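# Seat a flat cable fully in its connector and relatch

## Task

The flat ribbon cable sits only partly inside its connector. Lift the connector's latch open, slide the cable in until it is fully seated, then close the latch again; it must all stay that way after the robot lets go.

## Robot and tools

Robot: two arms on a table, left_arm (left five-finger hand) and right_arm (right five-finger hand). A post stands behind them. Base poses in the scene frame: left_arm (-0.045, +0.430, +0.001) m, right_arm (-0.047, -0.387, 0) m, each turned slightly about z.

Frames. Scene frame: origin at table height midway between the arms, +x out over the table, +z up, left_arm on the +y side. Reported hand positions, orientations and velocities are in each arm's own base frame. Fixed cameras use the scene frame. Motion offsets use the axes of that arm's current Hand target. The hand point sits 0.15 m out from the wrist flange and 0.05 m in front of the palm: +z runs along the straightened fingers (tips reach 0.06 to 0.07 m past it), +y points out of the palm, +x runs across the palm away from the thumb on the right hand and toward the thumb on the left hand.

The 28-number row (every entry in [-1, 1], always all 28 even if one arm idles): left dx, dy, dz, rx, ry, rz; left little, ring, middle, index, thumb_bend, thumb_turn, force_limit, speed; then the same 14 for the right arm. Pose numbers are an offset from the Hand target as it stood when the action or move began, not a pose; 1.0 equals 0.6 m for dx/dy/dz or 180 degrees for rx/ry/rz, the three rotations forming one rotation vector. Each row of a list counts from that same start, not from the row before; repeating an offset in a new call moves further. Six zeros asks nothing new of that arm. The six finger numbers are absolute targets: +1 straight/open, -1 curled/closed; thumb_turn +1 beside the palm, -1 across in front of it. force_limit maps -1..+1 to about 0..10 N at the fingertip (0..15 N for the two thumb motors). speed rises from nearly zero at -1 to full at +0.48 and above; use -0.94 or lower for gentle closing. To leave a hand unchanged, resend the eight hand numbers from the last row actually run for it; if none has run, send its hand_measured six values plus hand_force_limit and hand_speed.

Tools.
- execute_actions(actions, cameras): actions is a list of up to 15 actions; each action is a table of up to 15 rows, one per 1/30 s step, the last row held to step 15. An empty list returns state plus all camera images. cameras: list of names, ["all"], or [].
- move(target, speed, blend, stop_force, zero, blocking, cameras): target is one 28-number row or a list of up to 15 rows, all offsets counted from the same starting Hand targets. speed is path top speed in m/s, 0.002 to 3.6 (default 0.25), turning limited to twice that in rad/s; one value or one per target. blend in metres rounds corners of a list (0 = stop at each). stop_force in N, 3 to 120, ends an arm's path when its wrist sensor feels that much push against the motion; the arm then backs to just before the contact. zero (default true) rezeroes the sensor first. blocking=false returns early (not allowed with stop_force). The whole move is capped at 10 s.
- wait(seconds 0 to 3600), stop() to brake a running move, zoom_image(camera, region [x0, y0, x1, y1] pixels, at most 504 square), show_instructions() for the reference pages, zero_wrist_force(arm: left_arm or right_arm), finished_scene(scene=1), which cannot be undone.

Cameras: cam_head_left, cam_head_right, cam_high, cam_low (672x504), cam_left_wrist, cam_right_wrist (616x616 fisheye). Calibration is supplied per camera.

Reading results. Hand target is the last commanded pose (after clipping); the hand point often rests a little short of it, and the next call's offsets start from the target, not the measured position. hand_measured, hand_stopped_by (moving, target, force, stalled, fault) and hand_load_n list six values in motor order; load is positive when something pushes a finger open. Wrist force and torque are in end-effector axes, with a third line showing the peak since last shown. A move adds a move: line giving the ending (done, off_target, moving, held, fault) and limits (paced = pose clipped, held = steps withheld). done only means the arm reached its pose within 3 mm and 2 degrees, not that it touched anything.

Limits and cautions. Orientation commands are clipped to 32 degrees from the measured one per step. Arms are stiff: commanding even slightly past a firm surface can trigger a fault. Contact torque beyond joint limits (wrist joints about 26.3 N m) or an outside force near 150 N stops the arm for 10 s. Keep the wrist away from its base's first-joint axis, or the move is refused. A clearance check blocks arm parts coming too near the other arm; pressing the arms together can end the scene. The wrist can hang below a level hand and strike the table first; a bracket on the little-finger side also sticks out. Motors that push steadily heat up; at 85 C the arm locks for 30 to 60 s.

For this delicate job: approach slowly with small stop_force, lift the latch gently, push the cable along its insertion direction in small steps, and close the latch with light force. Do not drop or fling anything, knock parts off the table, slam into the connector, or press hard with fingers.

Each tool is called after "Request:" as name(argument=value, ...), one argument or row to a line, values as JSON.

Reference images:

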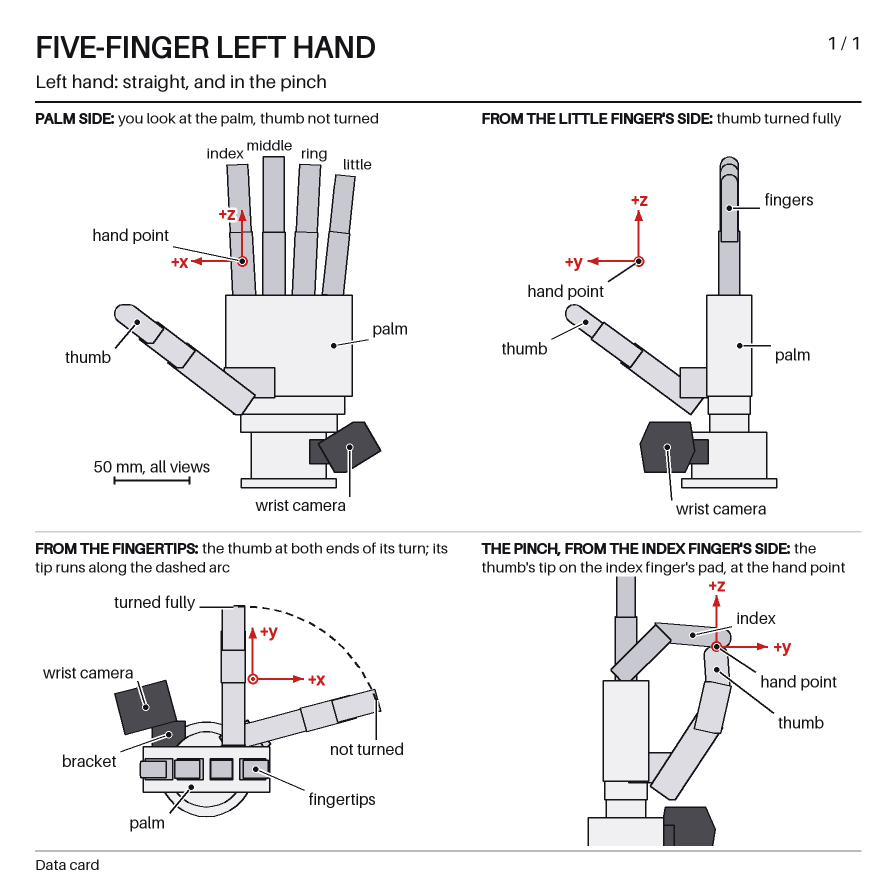

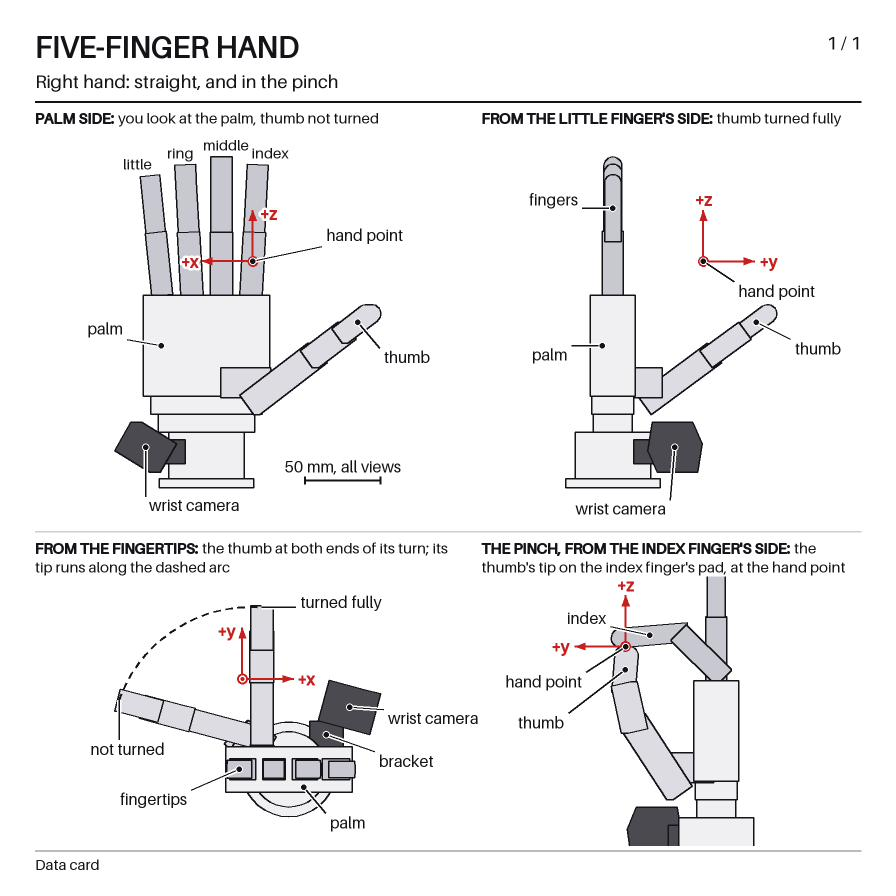

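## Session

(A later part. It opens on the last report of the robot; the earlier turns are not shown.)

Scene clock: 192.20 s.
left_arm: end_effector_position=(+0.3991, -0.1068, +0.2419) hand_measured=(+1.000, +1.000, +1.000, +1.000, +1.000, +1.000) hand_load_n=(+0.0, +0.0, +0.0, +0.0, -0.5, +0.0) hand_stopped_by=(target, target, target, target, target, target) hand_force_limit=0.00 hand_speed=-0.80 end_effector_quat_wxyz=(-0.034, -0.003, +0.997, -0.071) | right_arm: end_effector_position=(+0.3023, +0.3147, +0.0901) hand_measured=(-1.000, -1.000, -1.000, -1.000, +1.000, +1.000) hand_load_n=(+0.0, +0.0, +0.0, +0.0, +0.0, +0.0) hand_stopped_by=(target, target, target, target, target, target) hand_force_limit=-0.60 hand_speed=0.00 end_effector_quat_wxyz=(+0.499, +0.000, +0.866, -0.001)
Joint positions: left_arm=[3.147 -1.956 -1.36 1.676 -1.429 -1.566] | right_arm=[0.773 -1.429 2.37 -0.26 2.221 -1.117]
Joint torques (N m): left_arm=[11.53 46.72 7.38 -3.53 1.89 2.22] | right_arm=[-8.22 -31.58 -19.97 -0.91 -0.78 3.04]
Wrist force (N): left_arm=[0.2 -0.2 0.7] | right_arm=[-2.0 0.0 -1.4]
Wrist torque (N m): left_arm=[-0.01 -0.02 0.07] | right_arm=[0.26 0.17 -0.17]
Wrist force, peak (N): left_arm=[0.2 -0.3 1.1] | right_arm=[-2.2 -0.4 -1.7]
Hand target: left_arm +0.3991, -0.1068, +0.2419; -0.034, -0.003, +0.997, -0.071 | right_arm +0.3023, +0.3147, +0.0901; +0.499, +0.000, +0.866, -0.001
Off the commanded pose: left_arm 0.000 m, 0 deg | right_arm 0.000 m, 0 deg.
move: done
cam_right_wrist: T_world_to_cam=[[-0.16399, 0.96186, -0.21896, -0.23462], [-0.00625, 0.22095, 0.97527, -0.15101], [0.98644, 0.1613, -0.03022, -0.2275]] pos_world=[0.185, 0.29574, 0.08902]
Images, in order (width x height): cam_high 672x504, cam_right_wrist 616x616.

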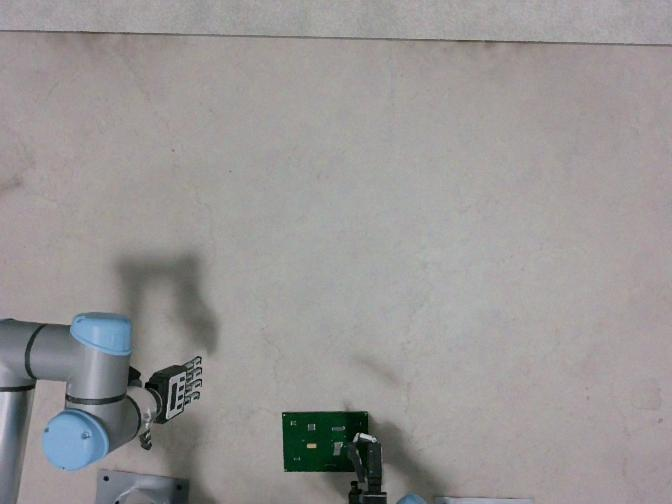

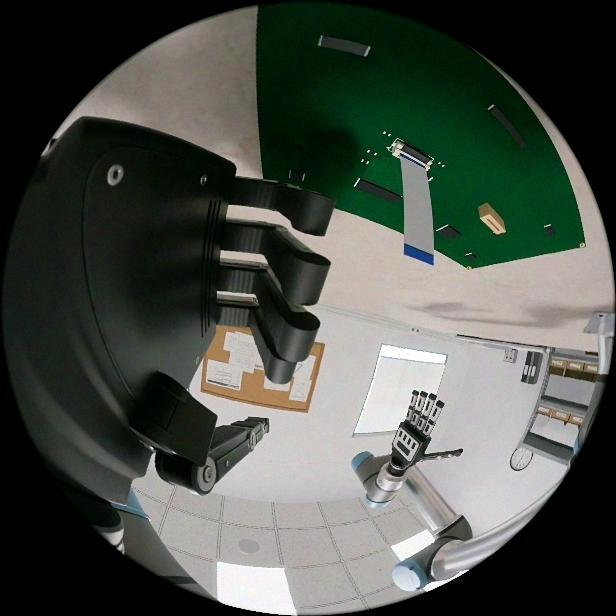

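Request:
zoom_image(
  camera="cam_right_wrist",
  region=[385, 133, 440, 188],
)

Scaled by 9.164 from the camera's image (finer frame: 880x880).

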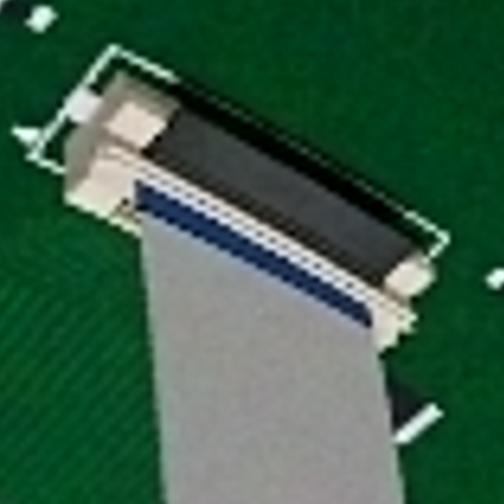

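Request:
move(
  target=[0,0,0,0,0,0,1,1,1,1,1,1,0,-0.8,-0.175,-0.167,-0.197,0,0.333,0,-1,-1,-1,-1,1,1,-0.6,0],
  speed=0.15,
)

Request:
move(
  target=[0.219,-0.4217,0.2647,0.2378,0.2093,-0.4497,-1,-1,-1,-1,1,1,-0.6,0,0,0,0,0,0,0,-1,-1,-1,-1,1,1,-0.6,0],
  speed=0.2,
  cameras=["all"],
)

Scene clock: 238.53 s.
left_arm: end_effector_position=(+0.3991, -0.1068, +0.2419) hand_measured=(+1.000, +1.000, +1.000, +1.000, +1.000, +1.000) hand_load_n=(+0.0, +0.0, +0.0, +0.0, +0.0, +0.0) hand_stopped_by=(target, target, target, target, target, target) hand_force_limit=0.00 hand_speed=-0.80 end_effector_quat_wxyz=(-0.034, -0.003, +0.997, -0.071) | right_arm: end_effector_position=(+0.2526, +0.2148, +0.2403) hand_measured=(-1.000, -1.000, -1.000, -1.000, +1.000, +1.000) hand_load_n=(+0.0, +0.0, +0.0, +0.0, +0.0, +0.0) hand_stopped_by=(target, target, target, target, target, target) hand_force_limit=-0.60 hand_speed=0.00 end_effector_quat_wxyz=(+0.000, +0.000, +1.000, -0.001)
Joint positions: left_arm=[3.147 -1.956 -1.36 1.676 -1.429 -1.566] | right_arm=[0.095 -1.678 1.921 1.328 1.572 -1.475]
Joint torques (N m): left_arm=[12.11 46.82 7.05 -3.62 1.62 1.96] | right_arm=[2.69 -26.82 -12.03 4.02 1.53 2.11]
Wrist force (N): left_arm=[0.2 -0.2 0.9] | right_arm=[-1.4 -0.6 -1.7]
Wrist torque (N m): left_arm=[-0.02 -0.01 0.07] | right_arm=[0.16 0.38 -0.26]
Wrist force, peak (N): left_arm=[0.1 -0.1 1.1] | right_arm=[-2.5 -0.2 -1.9]
Hand target: left_arm +0.3991, -0.1068, +0.2419; -0.034, -0.003, +0.997, -0.071 | right_arm +0.2526, +0.2148, +0.2403; +0.000, +0.000, +1.000, -0.001
Off the commanded pose: left_arm 0.000 m, 0 deg | right_arm 0.000 m, 0 deg.
move: done

Scene clock: 243.40 s.
left_arm: end_effector_position=(+0.2600, -0.3799, +0.1298) hand_measured=(-1.000, -1.000, -1.000, -1.000, +1.000, +1.000) hand_load_n=(+0.0, +0.0, +0.0, +0.0, +0.0, +0.0) hand_stopped_by=(target, target, target, target, target, target) hand_force_limit=-0.60 hand_speed=0.00 end_effector_quat_wxyz=(+0.354, +0.612, -0.613, +0.354) end_effector_velocity=(+0.001, +0.000, +0.000) end_effector_angular_velocity=(+0.000, +0.004, +0.005) | right_arm: end_effector_position=(+0.2526, +0.2148, +0.2403) hand_measured=(-1.000, -1.000, -1.000, -1.000, +1.000, +1.000) hand_load_n=(+0.5, +0.0, +0.0, +0.5, +0.0, +0.0) hand_stopped_by=(target, target, target, target, target, target) hand_force_limit=-0.60 hand_speed=0.00 end_effector_quat_wxyz=(+0.000, +0.000, +1.000, -0.001)
Joint positions: left_arm=[3.097 -2.021 -2.03 2.557 -0.525 -3.231] | right_arm=[0.095 -1.678 1.921 1.328 1.572 -1.475]
Joint velocities: left_arm=[0.001 0 0 0.002 0 -0.007] | right_arm=[within noise]
Joint torques (N m): left_arm=[11.93 23.06 20.59 -0.85 1.89 -2.18] | right_arm=[9.32 -26.62 -17.92 3.88 1.25 -2.22]
Wrist force (N): left_arm=[-0.6 -1.2 -0.2] | right_arm=[-1.5 -0.7 -2.0]
Wrist torque (N m): left_arm=[-0.07 0.13 -0.06] | right_arm=[0.16 0.39 -0.27]
Wrist force, peak (N): left_arm=[-0.8 -1.2 -0.3] | right_arm=[-1.4 -0.8 -2.2]
Hand target: left_arm +0.2601, -0.3799, +0.1298; +0.354, +0.612, -0.612, +0.354 | right_arm +0.2526, +0.2148, +0.2403; +0.000, +0.000, +1.000, -0.001
Off the commanded pose: left_arm 0.000 m, 0 deg | right_arm 0.000 m, 0 deg.
move: done
cam_left_wrist: T_world_to_cam=[[0.9597, -0.12946, 0.24941, -0.32937], [-0.25367, -0.01726, 0.96714, -0.05645], [-0.1209, -0.99143, -0.0494, -0.22142]] pos_world=[0.27501, -0.26314, 0.1258]
cam_right_wrist: T_world_to_cam=[[-0.27017, 0.96228, 0.03207, -0.14737], [0.84135, 0.21976, 0.4938, -0.37393], [0.46812, 0.16039, -0.86899, 0.1749]] pos_world=[0.19292, 0.19593, 0.34136]

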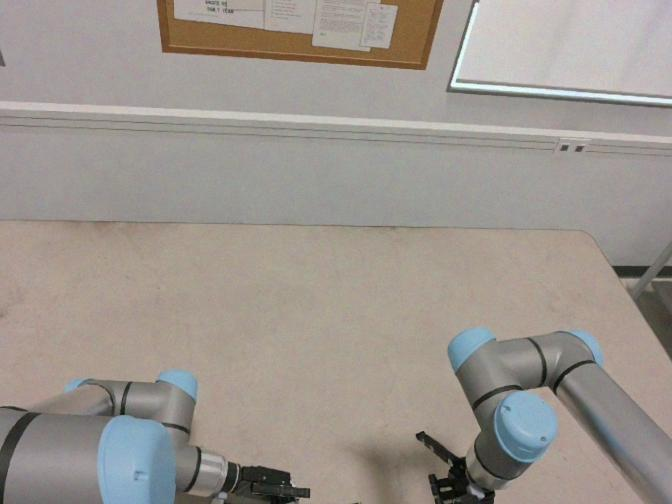

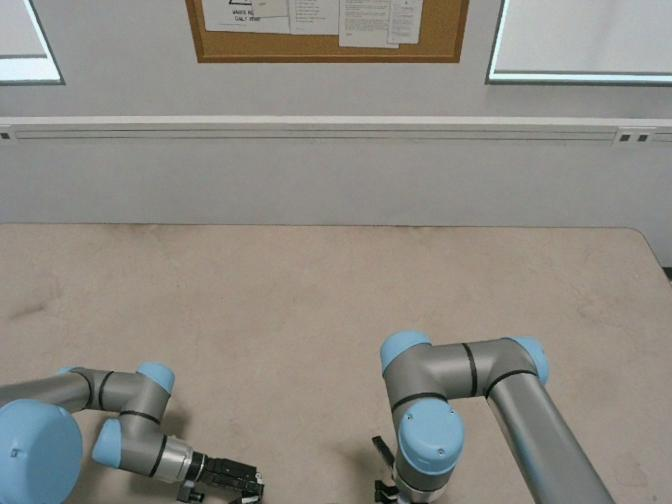

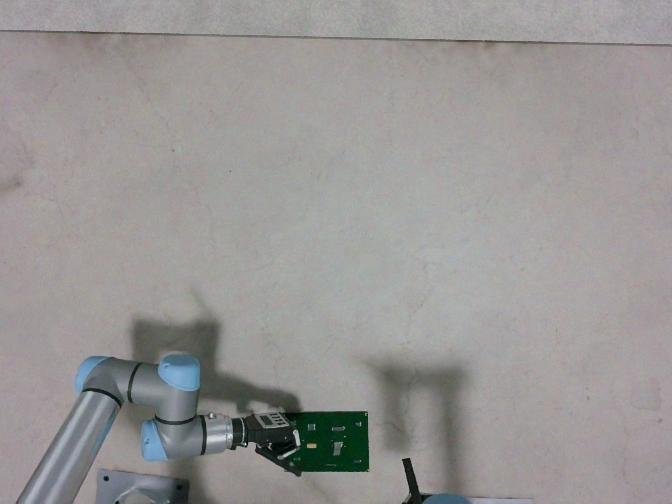

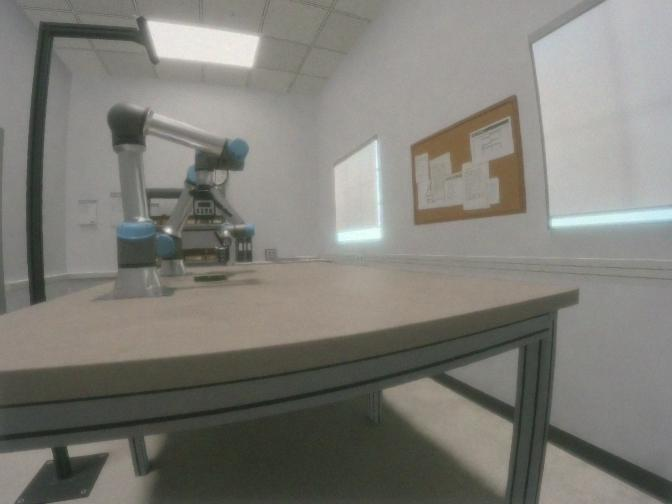

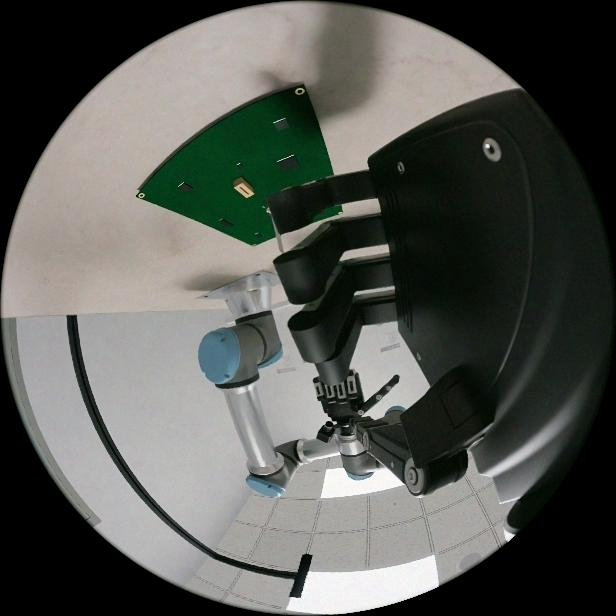

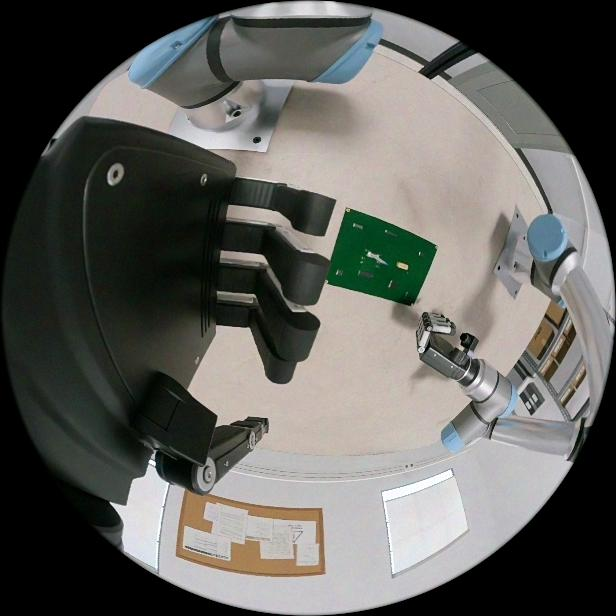

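Request:
move(
  target=[-0.0017,-0.0583,0.0972,0,0,0,-1,-1,-1,-1,1,1,-0.6,0,0,0,0,0,0,0,-1,-1,-1,-1,1,1,-0.6,0],
  speed=0.1,
  stop_force=8,
  cameras=["cam_left_wrist","cam_right_wrist"],
)

Request:
zoom_image(
  camera="cam_left_wrist",
  region=[180, 120, 330, 270],
)

Scene clock: 252.17 s.
left_arm: end_effector_position=(+0.2951, -0.4300, +0.0998) hand_measured=(-1.000, -1.000, -1.000, -1.000, +1.000, +1.000) hand_load_n=(+0.0, +0.0, +0.0, +0.0, +0.0, +0.0) hand_stopped_by=(target, target, target, target, target, target) hand_force_limit=-0.60 hand_speed=0.00 end_effector_quat_wxyz=(+0.354, +0.612, -0.612, +0.354) | right_arm: end_effector_position=(+0.2526, +0.2148, +0.2403) hand_measured=(-1.000, -1.000, -1.000, -1.000, +1.000, +1.000) hand_load_n=(+0.0, +0.0, +0.0, +0.0, +0.0, -0.5) hand_stopped_by=(target, target, target, target, target, target) hand_force_limit=-0.60 hand_speed=0.00 end_effector_quat_wxyz=(+0.000, +0.000, +1.000, -0.001)
Joint positions: left_arm=[2.968 -2.125 -1.876 2.723 -0.549 -3.48] | right_arm=[0.095 -1.678 1.921 1.328 1.572 -1.475]
Joint torques (N m): left_arm=[5.22 34.21 12.95 -0.78 3.56 -2.61] | right_arm=[7.98 -26.7 -21.62 3.23 1.34 -2.32]
Wrist force (N): left_arm=[-0.7 -0.9 -0.1] | right_arm=[-1.3 -0.5 -1.8]
Wrist torque (N m): left_arm=[-0.06 0.09 -0.11] | right_arm=[0.18 0.36 -0.25]
Wrist force, peak (N): left_arm=[-0.6 -1.5 0.6] | right_arm=[-1.5 -0.9 -2.0]
Hand target: left_arm +0.2951, -0.4300, +0.0998; +0.354, +0.612, -0.612, +0.354 | right_arm +0.2526, +0.2148, +0.2403; +0.000, +0.000, +1.000, -0.001
Off the commanded pose: left_arm 0.000 m, 0 deg | right_arm 0.000 m, 0 deg.
move: done
cam_left_wrist: T_world_to_cam=[[0.95978, -0.12925, 0.24922, -0.36199], [-0.25347, -0.01724, 0.96719, -0.01946], [-0.12071, -0.99146, -0.04931, -0.26831]] pos_world=[0.31011, -0.31314, 0.0958]
cam_right_wrist: T_world_to_cam=[[-0.27017, 0.96228, 0.03207, -0.14737], [0.84135, 0.21976, 0.4938, -0.37393], [0.46812, 0.16039, -0.86899, 0.1749]] pos_world=[0.19292, 0.19593, 0.34136]

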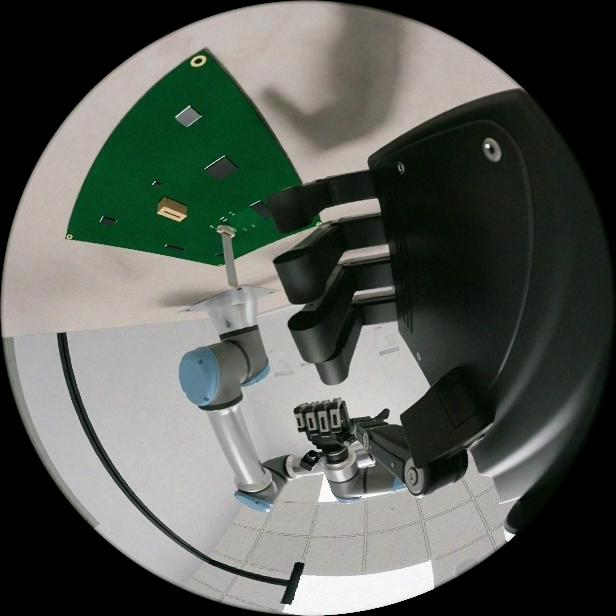

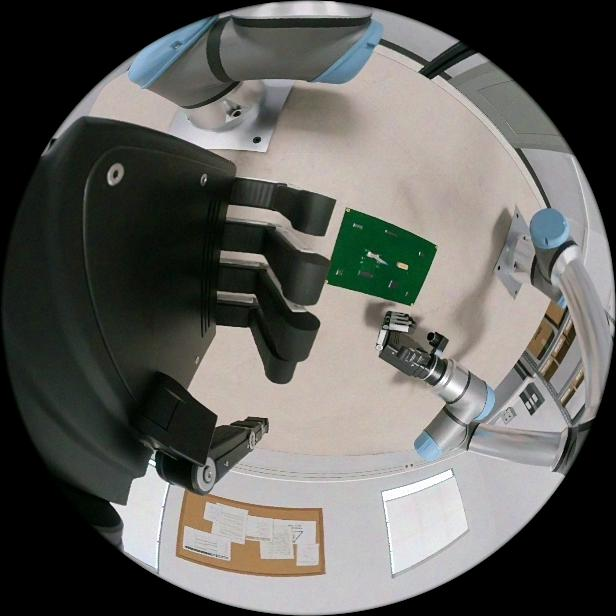

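Scaled by 3.360 from the camera's image (finer frame: 880x880).

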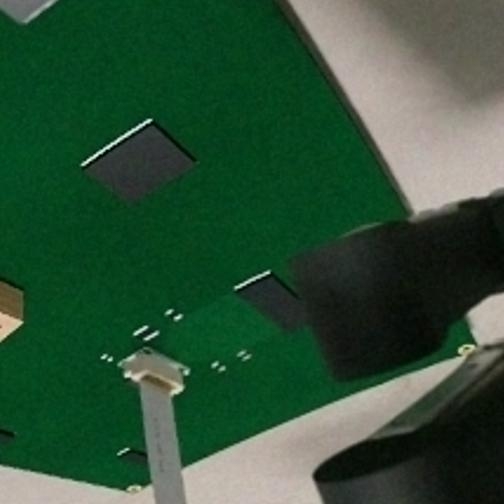

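Request:
move(
  target=[0.01,0.0167,0.0917,0,0,0,-1,-1,-1,-1,1,1,-0.6,0,0,0,-0.133,0,0,0,-1,-1,-1,-1,1,1,-0.6,0],
  speed=0.1,
  stop_force=8,
  cameras=["cam_left_wrist","cam_right_wrist"],
)

Request:
zoom_image(
  camera="cam_left_wrist",
  region=[160, 100, 280, 220],
)

Scene clock: 263.93 s.
left_arm: end_effector_position=(+0.2851, -0.4806, +0.0775) hand_measured=(-1.000, -1.000, -1.000, -1.000, +1.000, +1.000) hand_load_n=(+0.0, +0.0, +0.0, +0.0, +0.0, +0.0) hand_stopped_by=(target, target, target, target, target, target) hand_force_limit=-0.60 hand_speed=0.00 end_effector_quat_wxyz=(+0.354, +0.612, -0.612, +0.354) | right_arm: end_effector_position=(+0.2526, +0.2149, +0.3201) hand_measured=(-1.000, -1.000, -1.000, -1.000, +1.000, +1.000) hand_load_n=(+0.5, +0.0, +0.0, +0.0, +0.0, +0.0) hand_stopped_by=(target, target, target, target, target, target) hand_force_limit=-0.60 hand_speed=0.00 end_effector_quat_wxyz=(+0.000, +0.000, +1.000, -0.001)
Joint positions: left_arm=[2.837 -2.154 -1.84 2.904 -0.598 -3.704] | right_arm=[0.095 -1.705 1.739 1.537 1.572 -1.475]
Joint torques (N m): left_arm=[4.65 48.46 0.36 -0.24 3.44 -2.54] | right_arm=[7.88 -0.68 -25.66 4.18 1.4 2.62]
Wrist force (N): left_arm=[-0.5 -0.5 -0.3] | right_arm=[-1.1 -0.4 -1.6]
Wrist torque (N m): left_arm=[0.02 0.09 -0.12] | right_arm=[0.17 0.33 -0.26]
Wrist force, peak (N): left_arm=[-0.6 -1.2 -0.7] | right_arm=[-1.3 -0.6 -2.5]
Hand target: left_arm +0.2851, -0.4806, +0.0775; +0.354, +0.612, -0.612, +0.354 | right_arm +0.2526, +0.2149, +0.3201; +0.000, +0.000, +1.000, -0.001
Off the commanded pose: left_arm 0.000 m, 0 deg | right_arm 0.000 m, 0 deg.
move: done
cam_left_wrist: T_world_to_cam=[[0.95977, -0.12934, 0.24922, -0.35341], [-0.25347, -0.01721, 0.96719, -0.00129], [-0.12081, -0.99145, -0.04931, -0.32085]] pos_world=[0.30011, -0.36384, 0.0735]
cam_right_wrist: T_world_to_cam=[[-0.27017, 0.96228, 0.03207, -0.15003], [0.84135, 0.21976, 0.4938, -0.41336], [0.46812, 0.16039, -0.86899, 0.24423]] pos_world=[0.19292, 0.19603, 0.42116]

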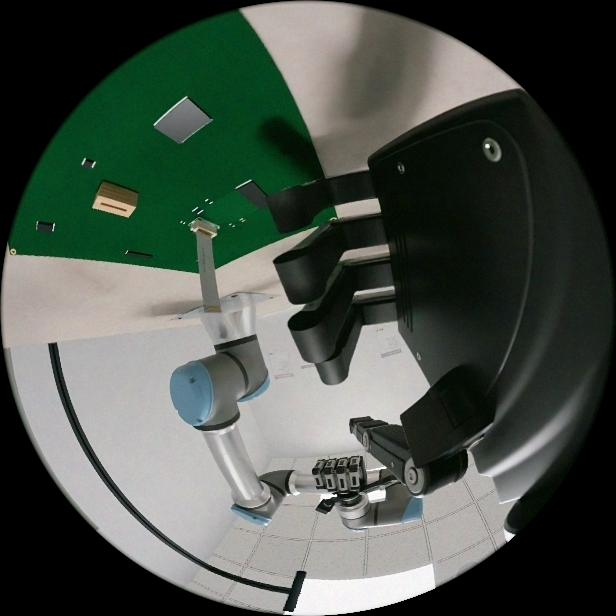

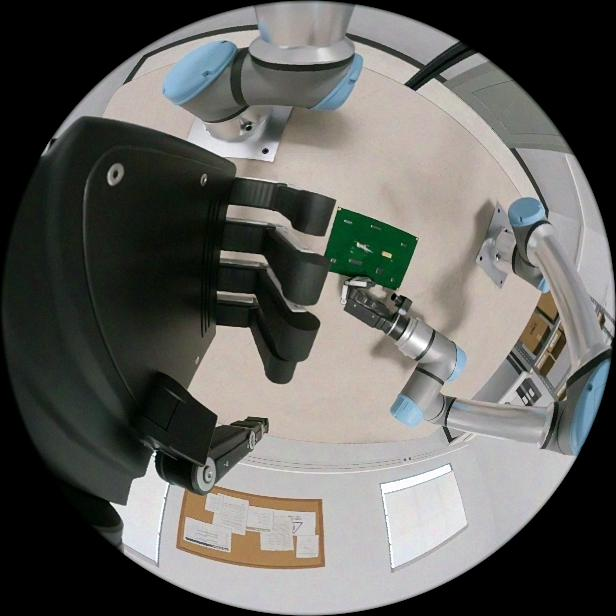

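Scaled by 4.200 from the camera's image (finer frame: 880x880).

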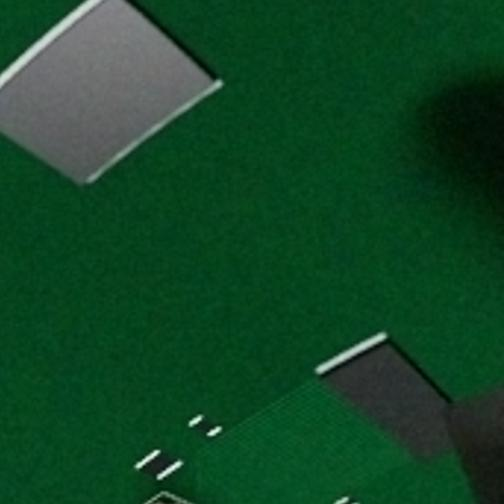

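Request:
zoom_image(
  camera="cam_left_wrist",
  region=[175, 195, 235, 255],
)

Scaled by 8.400 from the camera's image (finer frame: 880x880).

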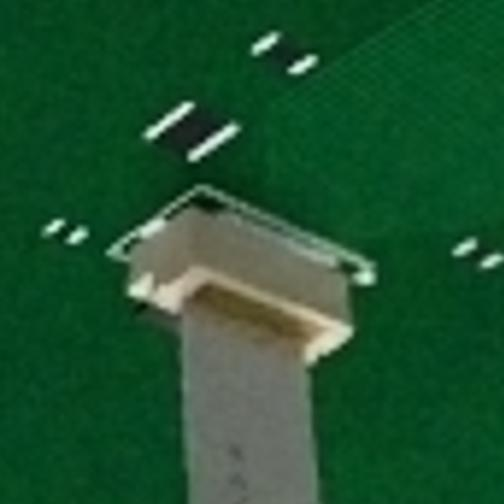

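Request:
move(
  target=[
    [-0.0263,0,-0.1388,0,0.111,0,-1,-1,-1,-1,1,1,-0.6,0,0,0,0,0,0,0,-1,-1,-1,-1,1,1,-0.6,0],
    [-0.0263,0.1167,-0.1388,0,0.111,0,1,1,1,1,1,1,-0.6,0,0,0,0,0,0,0,-1,-1,-1,-1,1,1,-0.6,0],
  ],
  speed=0.12,
  cameras=["cam_left_wrist","cam_right_wrist","cam_high"],
)

Scene clock: 298.87 s.
left_arm: end_effector_position=(+0.2150, -0.4006, +0.1054) hand_measured=(+1.000, +1.000, +1.000, +1.000, +1.000, +1.000) hand_load_n=(+0.0, +0.0, +0.0, +0.0, +0.0, +0.0) hand_stopped_by=(target, target, target, target, target, target) hand_force_limit=-0.60 hand_speed=0.00 end_effector_quat_wxyz=(+0.454, +0.541, -0.542, +0.455) | right_arm: end_effector_position=(+0.2526, +0.2149, +0.3201) hand_measured=(-1.000, -1.000, -1.000, -1.000, +1.000, +1.000) hand_load_n=(+0.0, +0.0, +0.0, +0.5, +0.0, +0.0) hand_stopped_by=(target, target, target, target, target, target) hand_force_limit=-0.60 hand_speed=0.00 end_effector_quat_wxyz=(+0.000, +0.000, +1.000, -0.001)
Joint positions: left_arm=[3.086 -2.165 -2.182 3.081 -0.183 -3.451] | right_arm=[0.095 -1.705 1.739 1.537 1.572 -1.475]
Joint torques (N m): left_arm=[12.09 22.88 -0.2 -3.39 3.4 3.4] | right_arm=[-7.79 -1.28 -26.13 4.09 1.39 -0.4]
Wrist force (N): left_arm=[-0.2 -1.0 -0.7] | right_arm=[-1.3 -0.5 -1.7]
Wrist torque (N m): left_arm=[-0.05 0.08 0.06] | right_arm=[0.15 0.36 -0.27]
Wrist force, peak (N): left_arm=[-0.2 -2.1 -0.6] | right_arm=[-1.5 -0.3 -1.9]
Hand target: left_arm +0.2150, -0.4006, +0.1054; +0.454, +0.541, -0.542, +0.455 | right_arm +0.2526, +0.2149, +0.3201; +0.000, +0.000, +1.000, -0.001
Off the commanded pose: left_arm 0.000 m, 0 deg | right_arm 0.000 m, 0 deg.
move: done
cam_left_wrist: T_world_to_cam=[[0.95978, -0.03651, 0.27836, -0.24869], [-0.25337, 0.31439, 0.91486, 0.09374], [-0.12091, -0.94859, 0.29249, -0.26742]] pos_world=[0.23011, -0.29222, 0.06169]
cam_right_wrist: T_world_to_cam=[[-0.27009, 0.9623, 0.03212, -0.15007], [0.84137, 0.21966, 0.4938, -0.41334], [0.46813, 0.16039, -0.86898, 0.24423]] pos_world=[0.19292, 0.19603, 0.42116]
Images, in order (width x height): cam_high 672x504, cam_left_wrist 616x616, cam_right_wrist 616x616.

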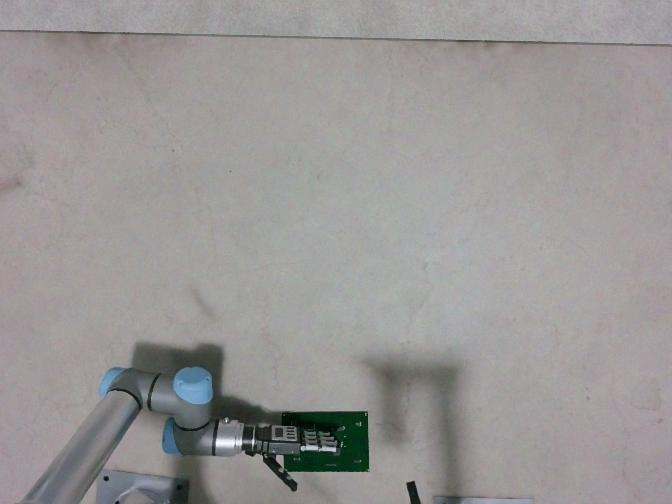

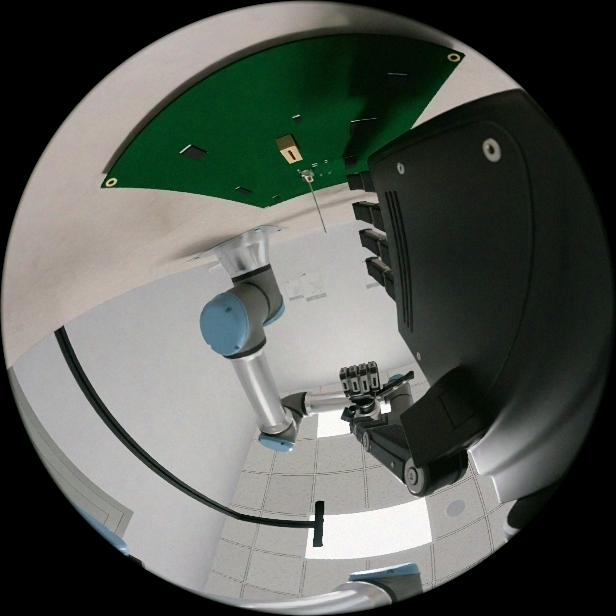

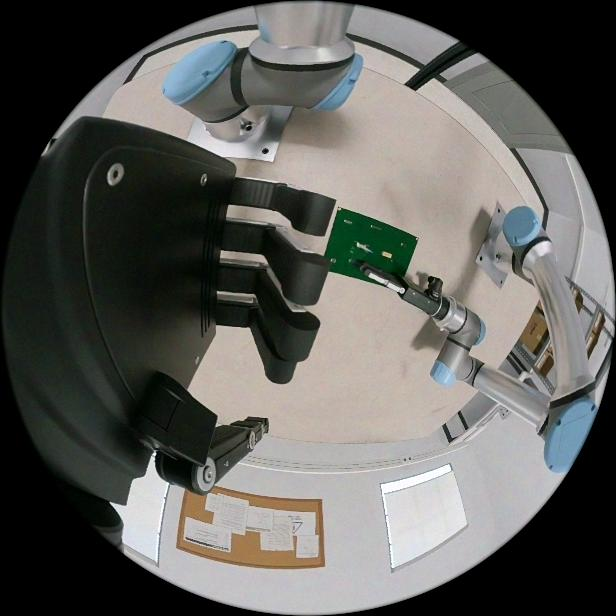

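Request:
move(
  target=[-0.0145,0,0.082,0,0,0,1,1,1,1,1,1,-0.6,0,0,0,0,0,0,0,-1,-1,-1,-1,1,1,-0.6,0],
  speed=0.08,
  stop_force=6,
  cameras=["cam_left_wrist"],
)

Request:
zoom_image(
  camera="cam_left_wrist",
  region=[250, 110, 370, 230],
)

Scene clock: 304.87 s.
left_arm: end_effector_position=(+0.2152, -0.4437, +0.0902) hand_measured=(+1.000, +1.000, +1.000, +1.000, +1.000, +1.000) hand_load_n=(+0.0, +0.0, +0.0, +0.0, +0.0, +0.0) hand_stopped_by=(target, target, target, target, target, target) hand_force_limit=-0.60 hand_speed=0.00 end_effector_quat_wxyz=(+0.455, +0.541, -0.544, +0.453) | right_arm: end_effector_position=(+0.2526, +0.2149, +0.3201) hand_measured=(-1.000, -1.000, -1.000, -1.000, +1.000, +1.000) hand_load_n=(+0.0, +0.0, +0.0, +0.0, +0.0, +0.0) hand_stopped_by=(target, target, target, target, target, target) hand_force_limit=-0.60 hand_speed=0.00 end_effector_quat_wxyz=(+0.000, +0.000, +1.000, -0.001)
Joint positions: left_arm=[2.941 -2.087 -2.185 3.527 -0.264 -3.984] | right_arm=[0.095 -1.705 1.739 1.537 1.572 -1.475]
Joint torques (N m): left_arm=[-9.14 28.83 12.88 -0.7 -3.07 -2.46] | right_arm=[-7.47 -0.34 -26.1 3.9 1.3 -2.18]
Wrist force (N): left_arm=[10.6 -1.4 -4.9] | right_arm=[-1.5 -0.6 -1.7]
Wrist torque (N m): left_arm=[0.20 0.07 0.76] | right_arm=[0.14 0.37 -0.29]
Wrist force, peak (N): left_arm=[26.4 -2.1 -6.0] | right_arm=[-1.2 -0.7 -2.1]
Hand target: left_arm +0.2152, -0.4437, +0.0902; +0.455, +0.541, -0.544, +0.453 (not the last commanded pose) | right_arm +0.2526, +0.2149, +0.3201; +0.000, +0.000, +1.000, -0.001
Off the commanded pose: left_arm 0.004 m, 0 deg | right_arm 0.000 m, 0 deg.
move: contact (left_arm)
cam_left_wrist: T_world_to_cam=[[0.95958, -0.04201, 0.27828, -0.24862], [-0.25193, 0.31249, 0.91591, 0.11994], [-0.12543, -0.94899, 0.28927, -0.30271]] pos_world=[0.23082, -0.33519, 0.04689]

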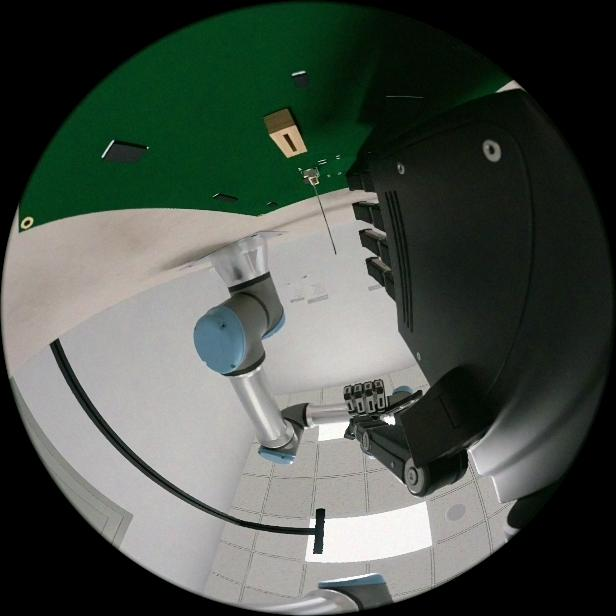

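Scaled by 4.200 from the camera's image (finer frame: 880x880).

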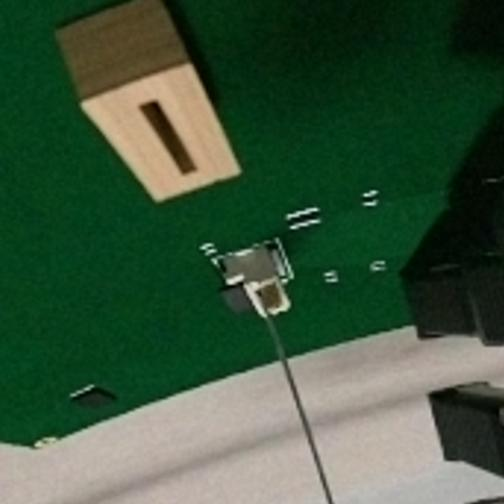

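Request:
move(
  target=[0.033,0,-0.006,0,0,0,1,1,1,1,1,1,-0.6,0,0,0,0,0,0,0,-1,-1,-1,-1,1,1,-0.6,0],
  speed=0.08,
  cameras=["cam_left_wrist","cam_high"],
)

Request:
zoom_image(
  camera="cam_left_wrist",
  region=[285, 140, 345, 200],
)

Scene clock: 311.50 s.
left_arm: end_effector_position=(+0.2152, -0.4437, +0.1102) hand_measured=(+1.000, +1.000, +1.000, +1.000, +1.000, +1.000) hand_load_n=(+0.0, +0.0, +0.0, +0.0, +0.5, +0.0) hand_stopped_by=(target, target, target, target, target, target) hand_force_limit=-0.60 hand_speed=0.00 end_effector_quat_wxyz=(+0.455, +0.541, -0.544, +0.453) | right_arm: end_effector_position=(+0.2526, +0.2149, +0.3201) hand_measured=(-1.000, -1.000, -1.000, -1.000, +1.000, +1.000) hand_load_n=(+0.5, +0.5, +0.0, +0.0, -0.5, +0.0) hand_stopped_by=(target, target, target, target, target, target) hand_force_limit=-0.60 hand_speed=0.00 end_effector_quat_wxyz=(+0.000, +0.000, +1.000, -0.001)
Joint positions: left_arm=[2.941 -2.036 -2.181 3.471 -0.264 -3.984] | right_arm=[0.095 -1.705 1.739 1.537 1.572 -1.475]
Joint torques (N m): left_arm=[9.37 37.63 11.9 -1.31 3.27 1.4] | right_arm=[-6.86 -1.1 -25.94 3.88 1.38 -1.99]
Wrist force (N): left_arm=[-0.6 -1.2 -0.4] | right_arm=[-1.2 -0.3 -1.6]
Wrist torque (N m): left_arm=[-0.07 0.10 -0.06] | right_arm=[0.19 0.34 -0.26]
Wrist force, peak (N): left_arm=[11.0 -1.5 -5.1] | right_arm=[-1.4 -0.3 -2.2]
Hand target: left_arm +0.2152, -0.4437, +0.1103; +0.455, +0.541, -0.544, +0.453 | right_arm +0.2526, +0.2149, +0.3201; +0.000, +0.000, +1.000, -0.001
Off the commanded pose: left_arm 0.000 m, 0 deg | right_arm 0.000 m, 0 deg.
move: done
cam_left_wrist: T_world_to_cam=[[0.95953, -0.04218, 0.27844, -0.25427], [-0.25204, 0.31245, 0.91589, 0.10155], [-0.12563, -0.949, 0.28917, -0.30847]] pos_world=[0.23082, -0.33519, 0.06699]
Images, in order (width x height): cam_high 672x504, cam_left_wrist 616x616.

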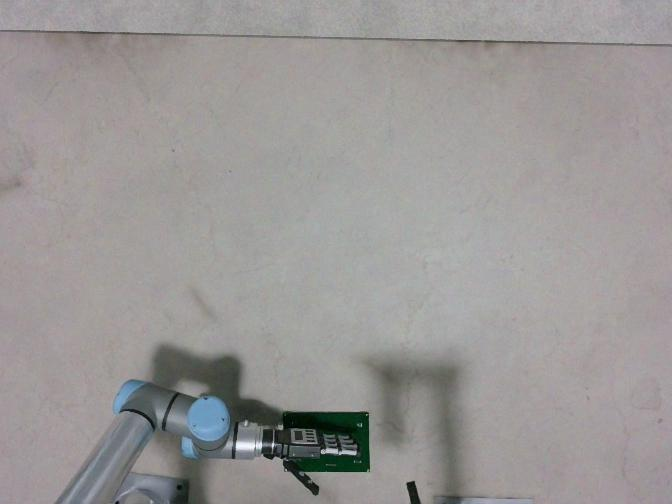

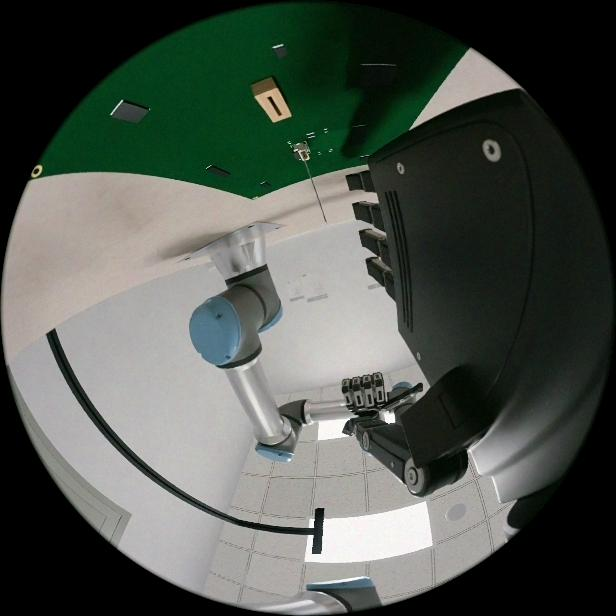

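Scaled by 8.400 from the camera's image (finer frame: 880x880).

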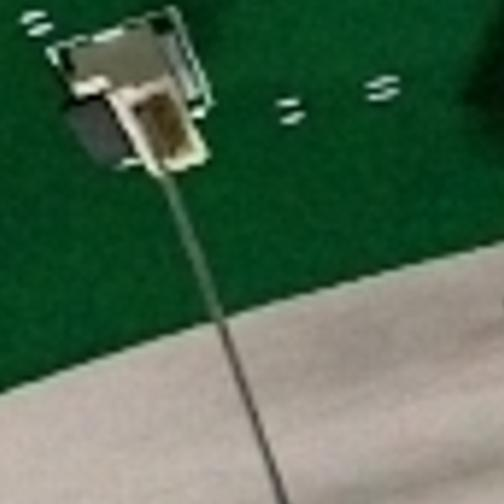

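Request:
move(
  target=[-0.0108,0,0.063,0,0.0556,0,1,1,1,1,1,1,-0.6,0,0,0,0,0,0,0,-1,-1,-1,-1,1,1,-0.6,0],
  speed=0.05,
  stop_force=6,
  cameras=["cam_left_wrist"],
)

Scene clock: 328.93 s.
left_arm: end_effector_position=(+0.2150, -0.4791, +0.0976) hand_measured=(+1.000, +1.000, +1.000, +1.000, +1.000, +1.000) hand_load_n=(+0.0, +0.0, +0.0, +0.0, +0.0, +0.0) hand_stopped_by=(target, target, target, target, target, target) hand_force_limit=-0.60 hand_speed=0.00 end_effector_quat_wxyz=(+0.499, +0.500, -0.503, +0.497) | right_arm: end_effector_position=(+0.2526, +0.2149, +0.3201) hand_measured=(-1.000, -1.000, -1.000, -1.000, +1.000, +1.000) hand_load_n=(+0.0, +0.0, +0.0, +0.0, -0.5, +0.0) hand_stopped_by=(target, target, target, target, target, target) hand_force_limit=-0.60 hand_speed=0.00 end_effector_quat_wxyz=(+0.000, +0.000, +1.000, -0.001)
Joint positions: left_arm=[2.83 -2.064 -2.298 4.335 -0.306 -4.687] | right_arm=[0.095 -1.705 1.739 1.537 1.572 -1.475]
Joint torques (N m): left_arm=[2.54 16.4 18.41 1.2 -2.07 -1.72] | right_arm=[-8.05 -0.37 -26.82 3.46 1.41 -2.36]
Wrist force (N): left_arm=[12.1 1.3 1.0] | right_arm=[-1.4 -0.6 -1.9]
Wrist torque (N m): left_arm=[0.27 -1.41 -0.06] | right_arm=[0.16 0.37 -0.27]
Wrist force, peak (N): left_arm=[35.0 -1.0 -7.7] | right_arm=[-1.6 -0.5 -2.0]
Hand target: left_arm +0.2150, -0.4791, +0.0976; +0.499, +0.500, -0.503, +0.497 (not the last commanded pose) | right_arm +0.2526, +0.2149, +0.3201; +0.000, +0.000, +1.000, -0.001
Off the commanded pose: left_arm 0.001 m, 0 deg | right_arm 0.000 m, 0 deg.
move: contact (left_arm)
cam_left_wrist: T_world_to_cam=[[0.95976, 0.00505, 0.28077, -0.2297], [-0.25114, 0.46279, 0.85015, 0.20242], [-0.12565, -0.88645, 0.44544, -0.32373]] pos_world=[0.23062, -0.37949, 0.03661]

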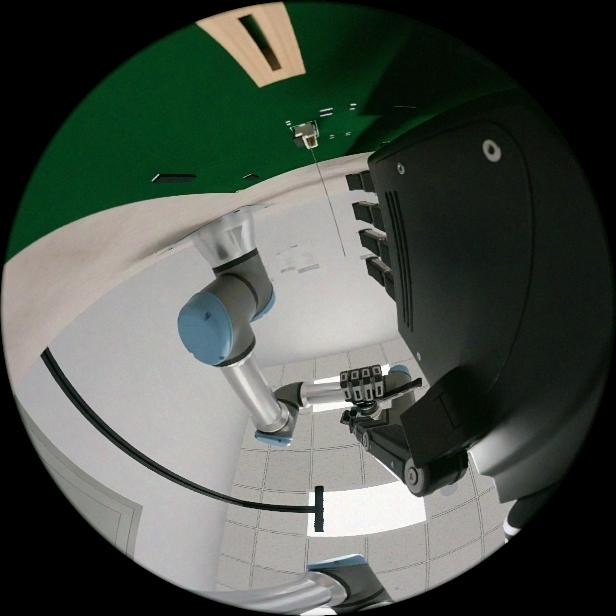

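Request:
zoom_image(
  camera="cam_left_wrist",
  region=[275, 105, 345, 175],
)

Request:
move(
  target=[0.05,0,0,0,0,0,1,1,1,1,1,1,-0.6,0,0,0,0,0,0,0,-1,-1,-1,-1,1,1,-0.6,0],
  speed=0.08,
  cameras=["cam_left_wrist","cam_high"],
)

Scaled by 7.200 from the camera's image (finer frame: 880x880).

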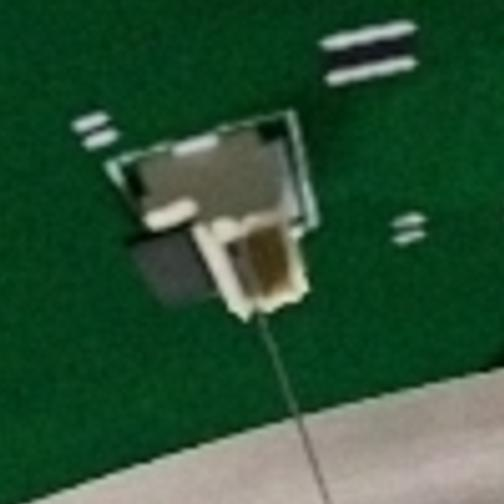

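Scene clock: 334.63 s.
left_arm: end_effector_position=(+0.2150, -0.4794, +0.1276) hand_measured=(+1.000, +1.000, +1.000, +1.000, +1.000, +1.000) hand_load_n=(+0.0, +0.0, -0.5, +0.0, +0.0, +0.0) hand_stopped_by=(target, target, target, target, target, target) hand_force_limit=-0.60 hand_speed=0.00 end_effector_quat_wxyz=(+0.499, +0.500, -0.504, +0.497) | right_arm: end_effector_position=(+0.2526, +0.2149, +0.3201) hand_measured=(-1.000, -1.000, -1.000, -1.000, +1.000, +1.000) hand_load_n=(+0.0, +0.0, +0.0, +0.0, +0.0, +0.0) hand_stopped_by=(target, target, target, target, target, target) hand_force_limit=-0.60 hand_speed=0.00 end_effector_quat_wxyz=(+0.000, +0.000, +1.000, -0.001)
Joint positions: left_arm=[2.83 -1.978 -2.292 4.243 -0.307 -4.686] | right_arm=[0.095 -1.705 1.739 1.537 1.572 -1.475]
Joint torques (N m): left_arm=[8.36 36.34 10.72 0.74 1.81 0.07] | right_arm=[-7.74 -1.14 -26.61 3.52 1.2 -2.09]
Wrist force (N): left_arm=[-0.3 -1.0 -0.7] | right_arm=[-1.3 -0.6 -2.0]
Wrist torque (N m): left_arm=[0.04 0.10 -0.09] | right_arm=[0.15 0.35 -0.27]
Wrist force, peak (N): left_arm=[13.8 1.8 1.0] | right_arm=[-1.4 -0.6 -2.0]
Hand target: left_arm +0.2150, -0.4794, +0.1276; +0.499, +0.500, -0.503, +0.497 | right_arm +0.2526, +0.2149, +0.3201; +0.000, +0.000, +1.000, -0.001
Off the commanded pose: left_arm 0.000 m, 0 deg | right_arm 0.000 m, 0 deg.
move: done
cam_left_wrist: T_world_to_cam=[[0.95969, 0.00507, 0.281, -0.23812], [-0.25135, 0.46282, 0.85007, 0.17711], [-0.12574, -0.88644, 0.44544, -0.33733]] pos_world=[0.23062, -0.37979, 0.06661]
Images, in order (width x height): cam_high 672x504, cam_left_wrist 616x616.

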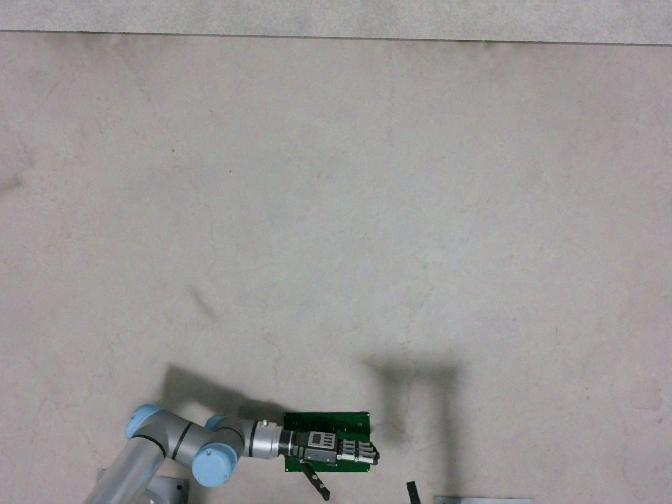

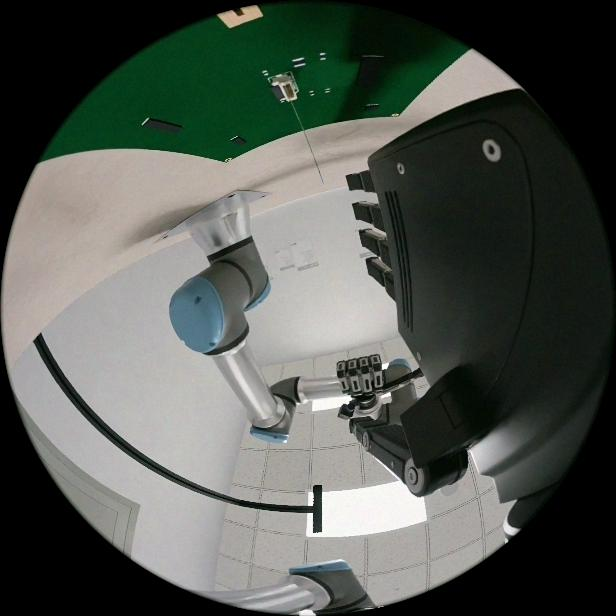

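Request:
zoom_image(
  camera="cam_left_wrist",
  region=[260, 60, 310, 110],
)

Scaled by 10.080 from the camera's image (finer frame: 880x880).

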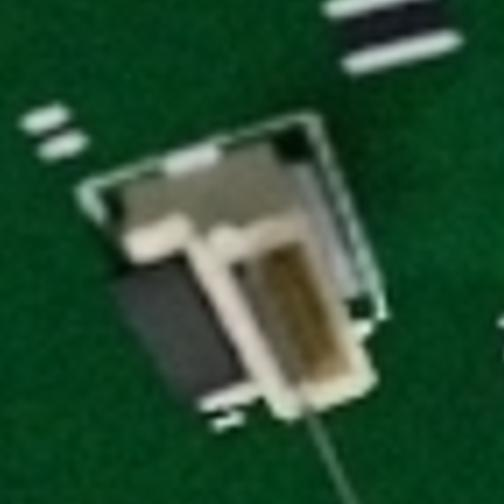

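Request:
move(
  target=[0.05,0,-0.25,0,0,0,1,1,1,1,1,1,-0.6,0,0,0,0,0,0,0,-1,-1,-1,-1,1,1,-0.6,0],
  speed=0.15,
)

Scene clock: 395.23 s.
left_arm: end_effector_position=(+0.2157, -0.3296, +0.1588) hand_measured=(+1.000, +1.000, +1.000, +1.000, +1.000, +1.000) hand_load_n=(+0.0, +0.0, +0.0, +0.0, +0.0, +0.0) hand_stopped_by=(target, target, target, target, target, target) hand_force_limit=-0.60 hand_speed=0.00 end_effector_quat_wxyz=(+0.499, +0.501, -0.503, +0.497) | right_arm: end_effector_position=(+0.2526, +0.2149, +0.3201) hand_measured=(-1.000, -1.000, -1.000, -1.000, +1.000, +1.000) hand_load_n=(+0.0, +0.0, +0.0, +0.0, +0.0, +0.0) hand_stopped_by=(target, target, target, target, target, target) hand_force_limit=-0.60 hand_speed=0.00 end_effector_quat_wxyz=(+0.000, +0.000, +1.000, -0.001)
Joint positions: left_arm=[3.343 -1.752 -2.497 4.288 0.207 -4.749] | right_arm=[0.095 -1.705 1.739 1.537 1.572 -1.475]
Joint torques (N m): left_arm=[12.07 23.54 21.55 0.03 1.9 0.86] | right_arm=[-5.89 -1.38 -26.37 3.66 1.37 -2.11]
Wrist force (N): left_arm=[-0.5 -0.8 -1.1] | right_arm=[-1.1 -0.6 -1.7]
Wrist torque (N m): left_arm=[-0.02 0.05 -0.11] | right_arm=[0.14 0.32 -0.26]
Wrist force, peak (N): left_arm=[-0.4 -0.7 -2.2] | right_arm=[-1.2 -0.7 -2.2]
Hand target: left_arm +0.2158, -0.3296, +0.1588; +0.499, +0.500, -0.503, +0.497 | right_arm +0.2526, +0.2149, +0.3201; +0.000, +0.000, +1.000, -0.001
Off the commanded pose: left_arm 0.000 m, 0 deg | right_arm 0.000 m, 0 deg.
move: done


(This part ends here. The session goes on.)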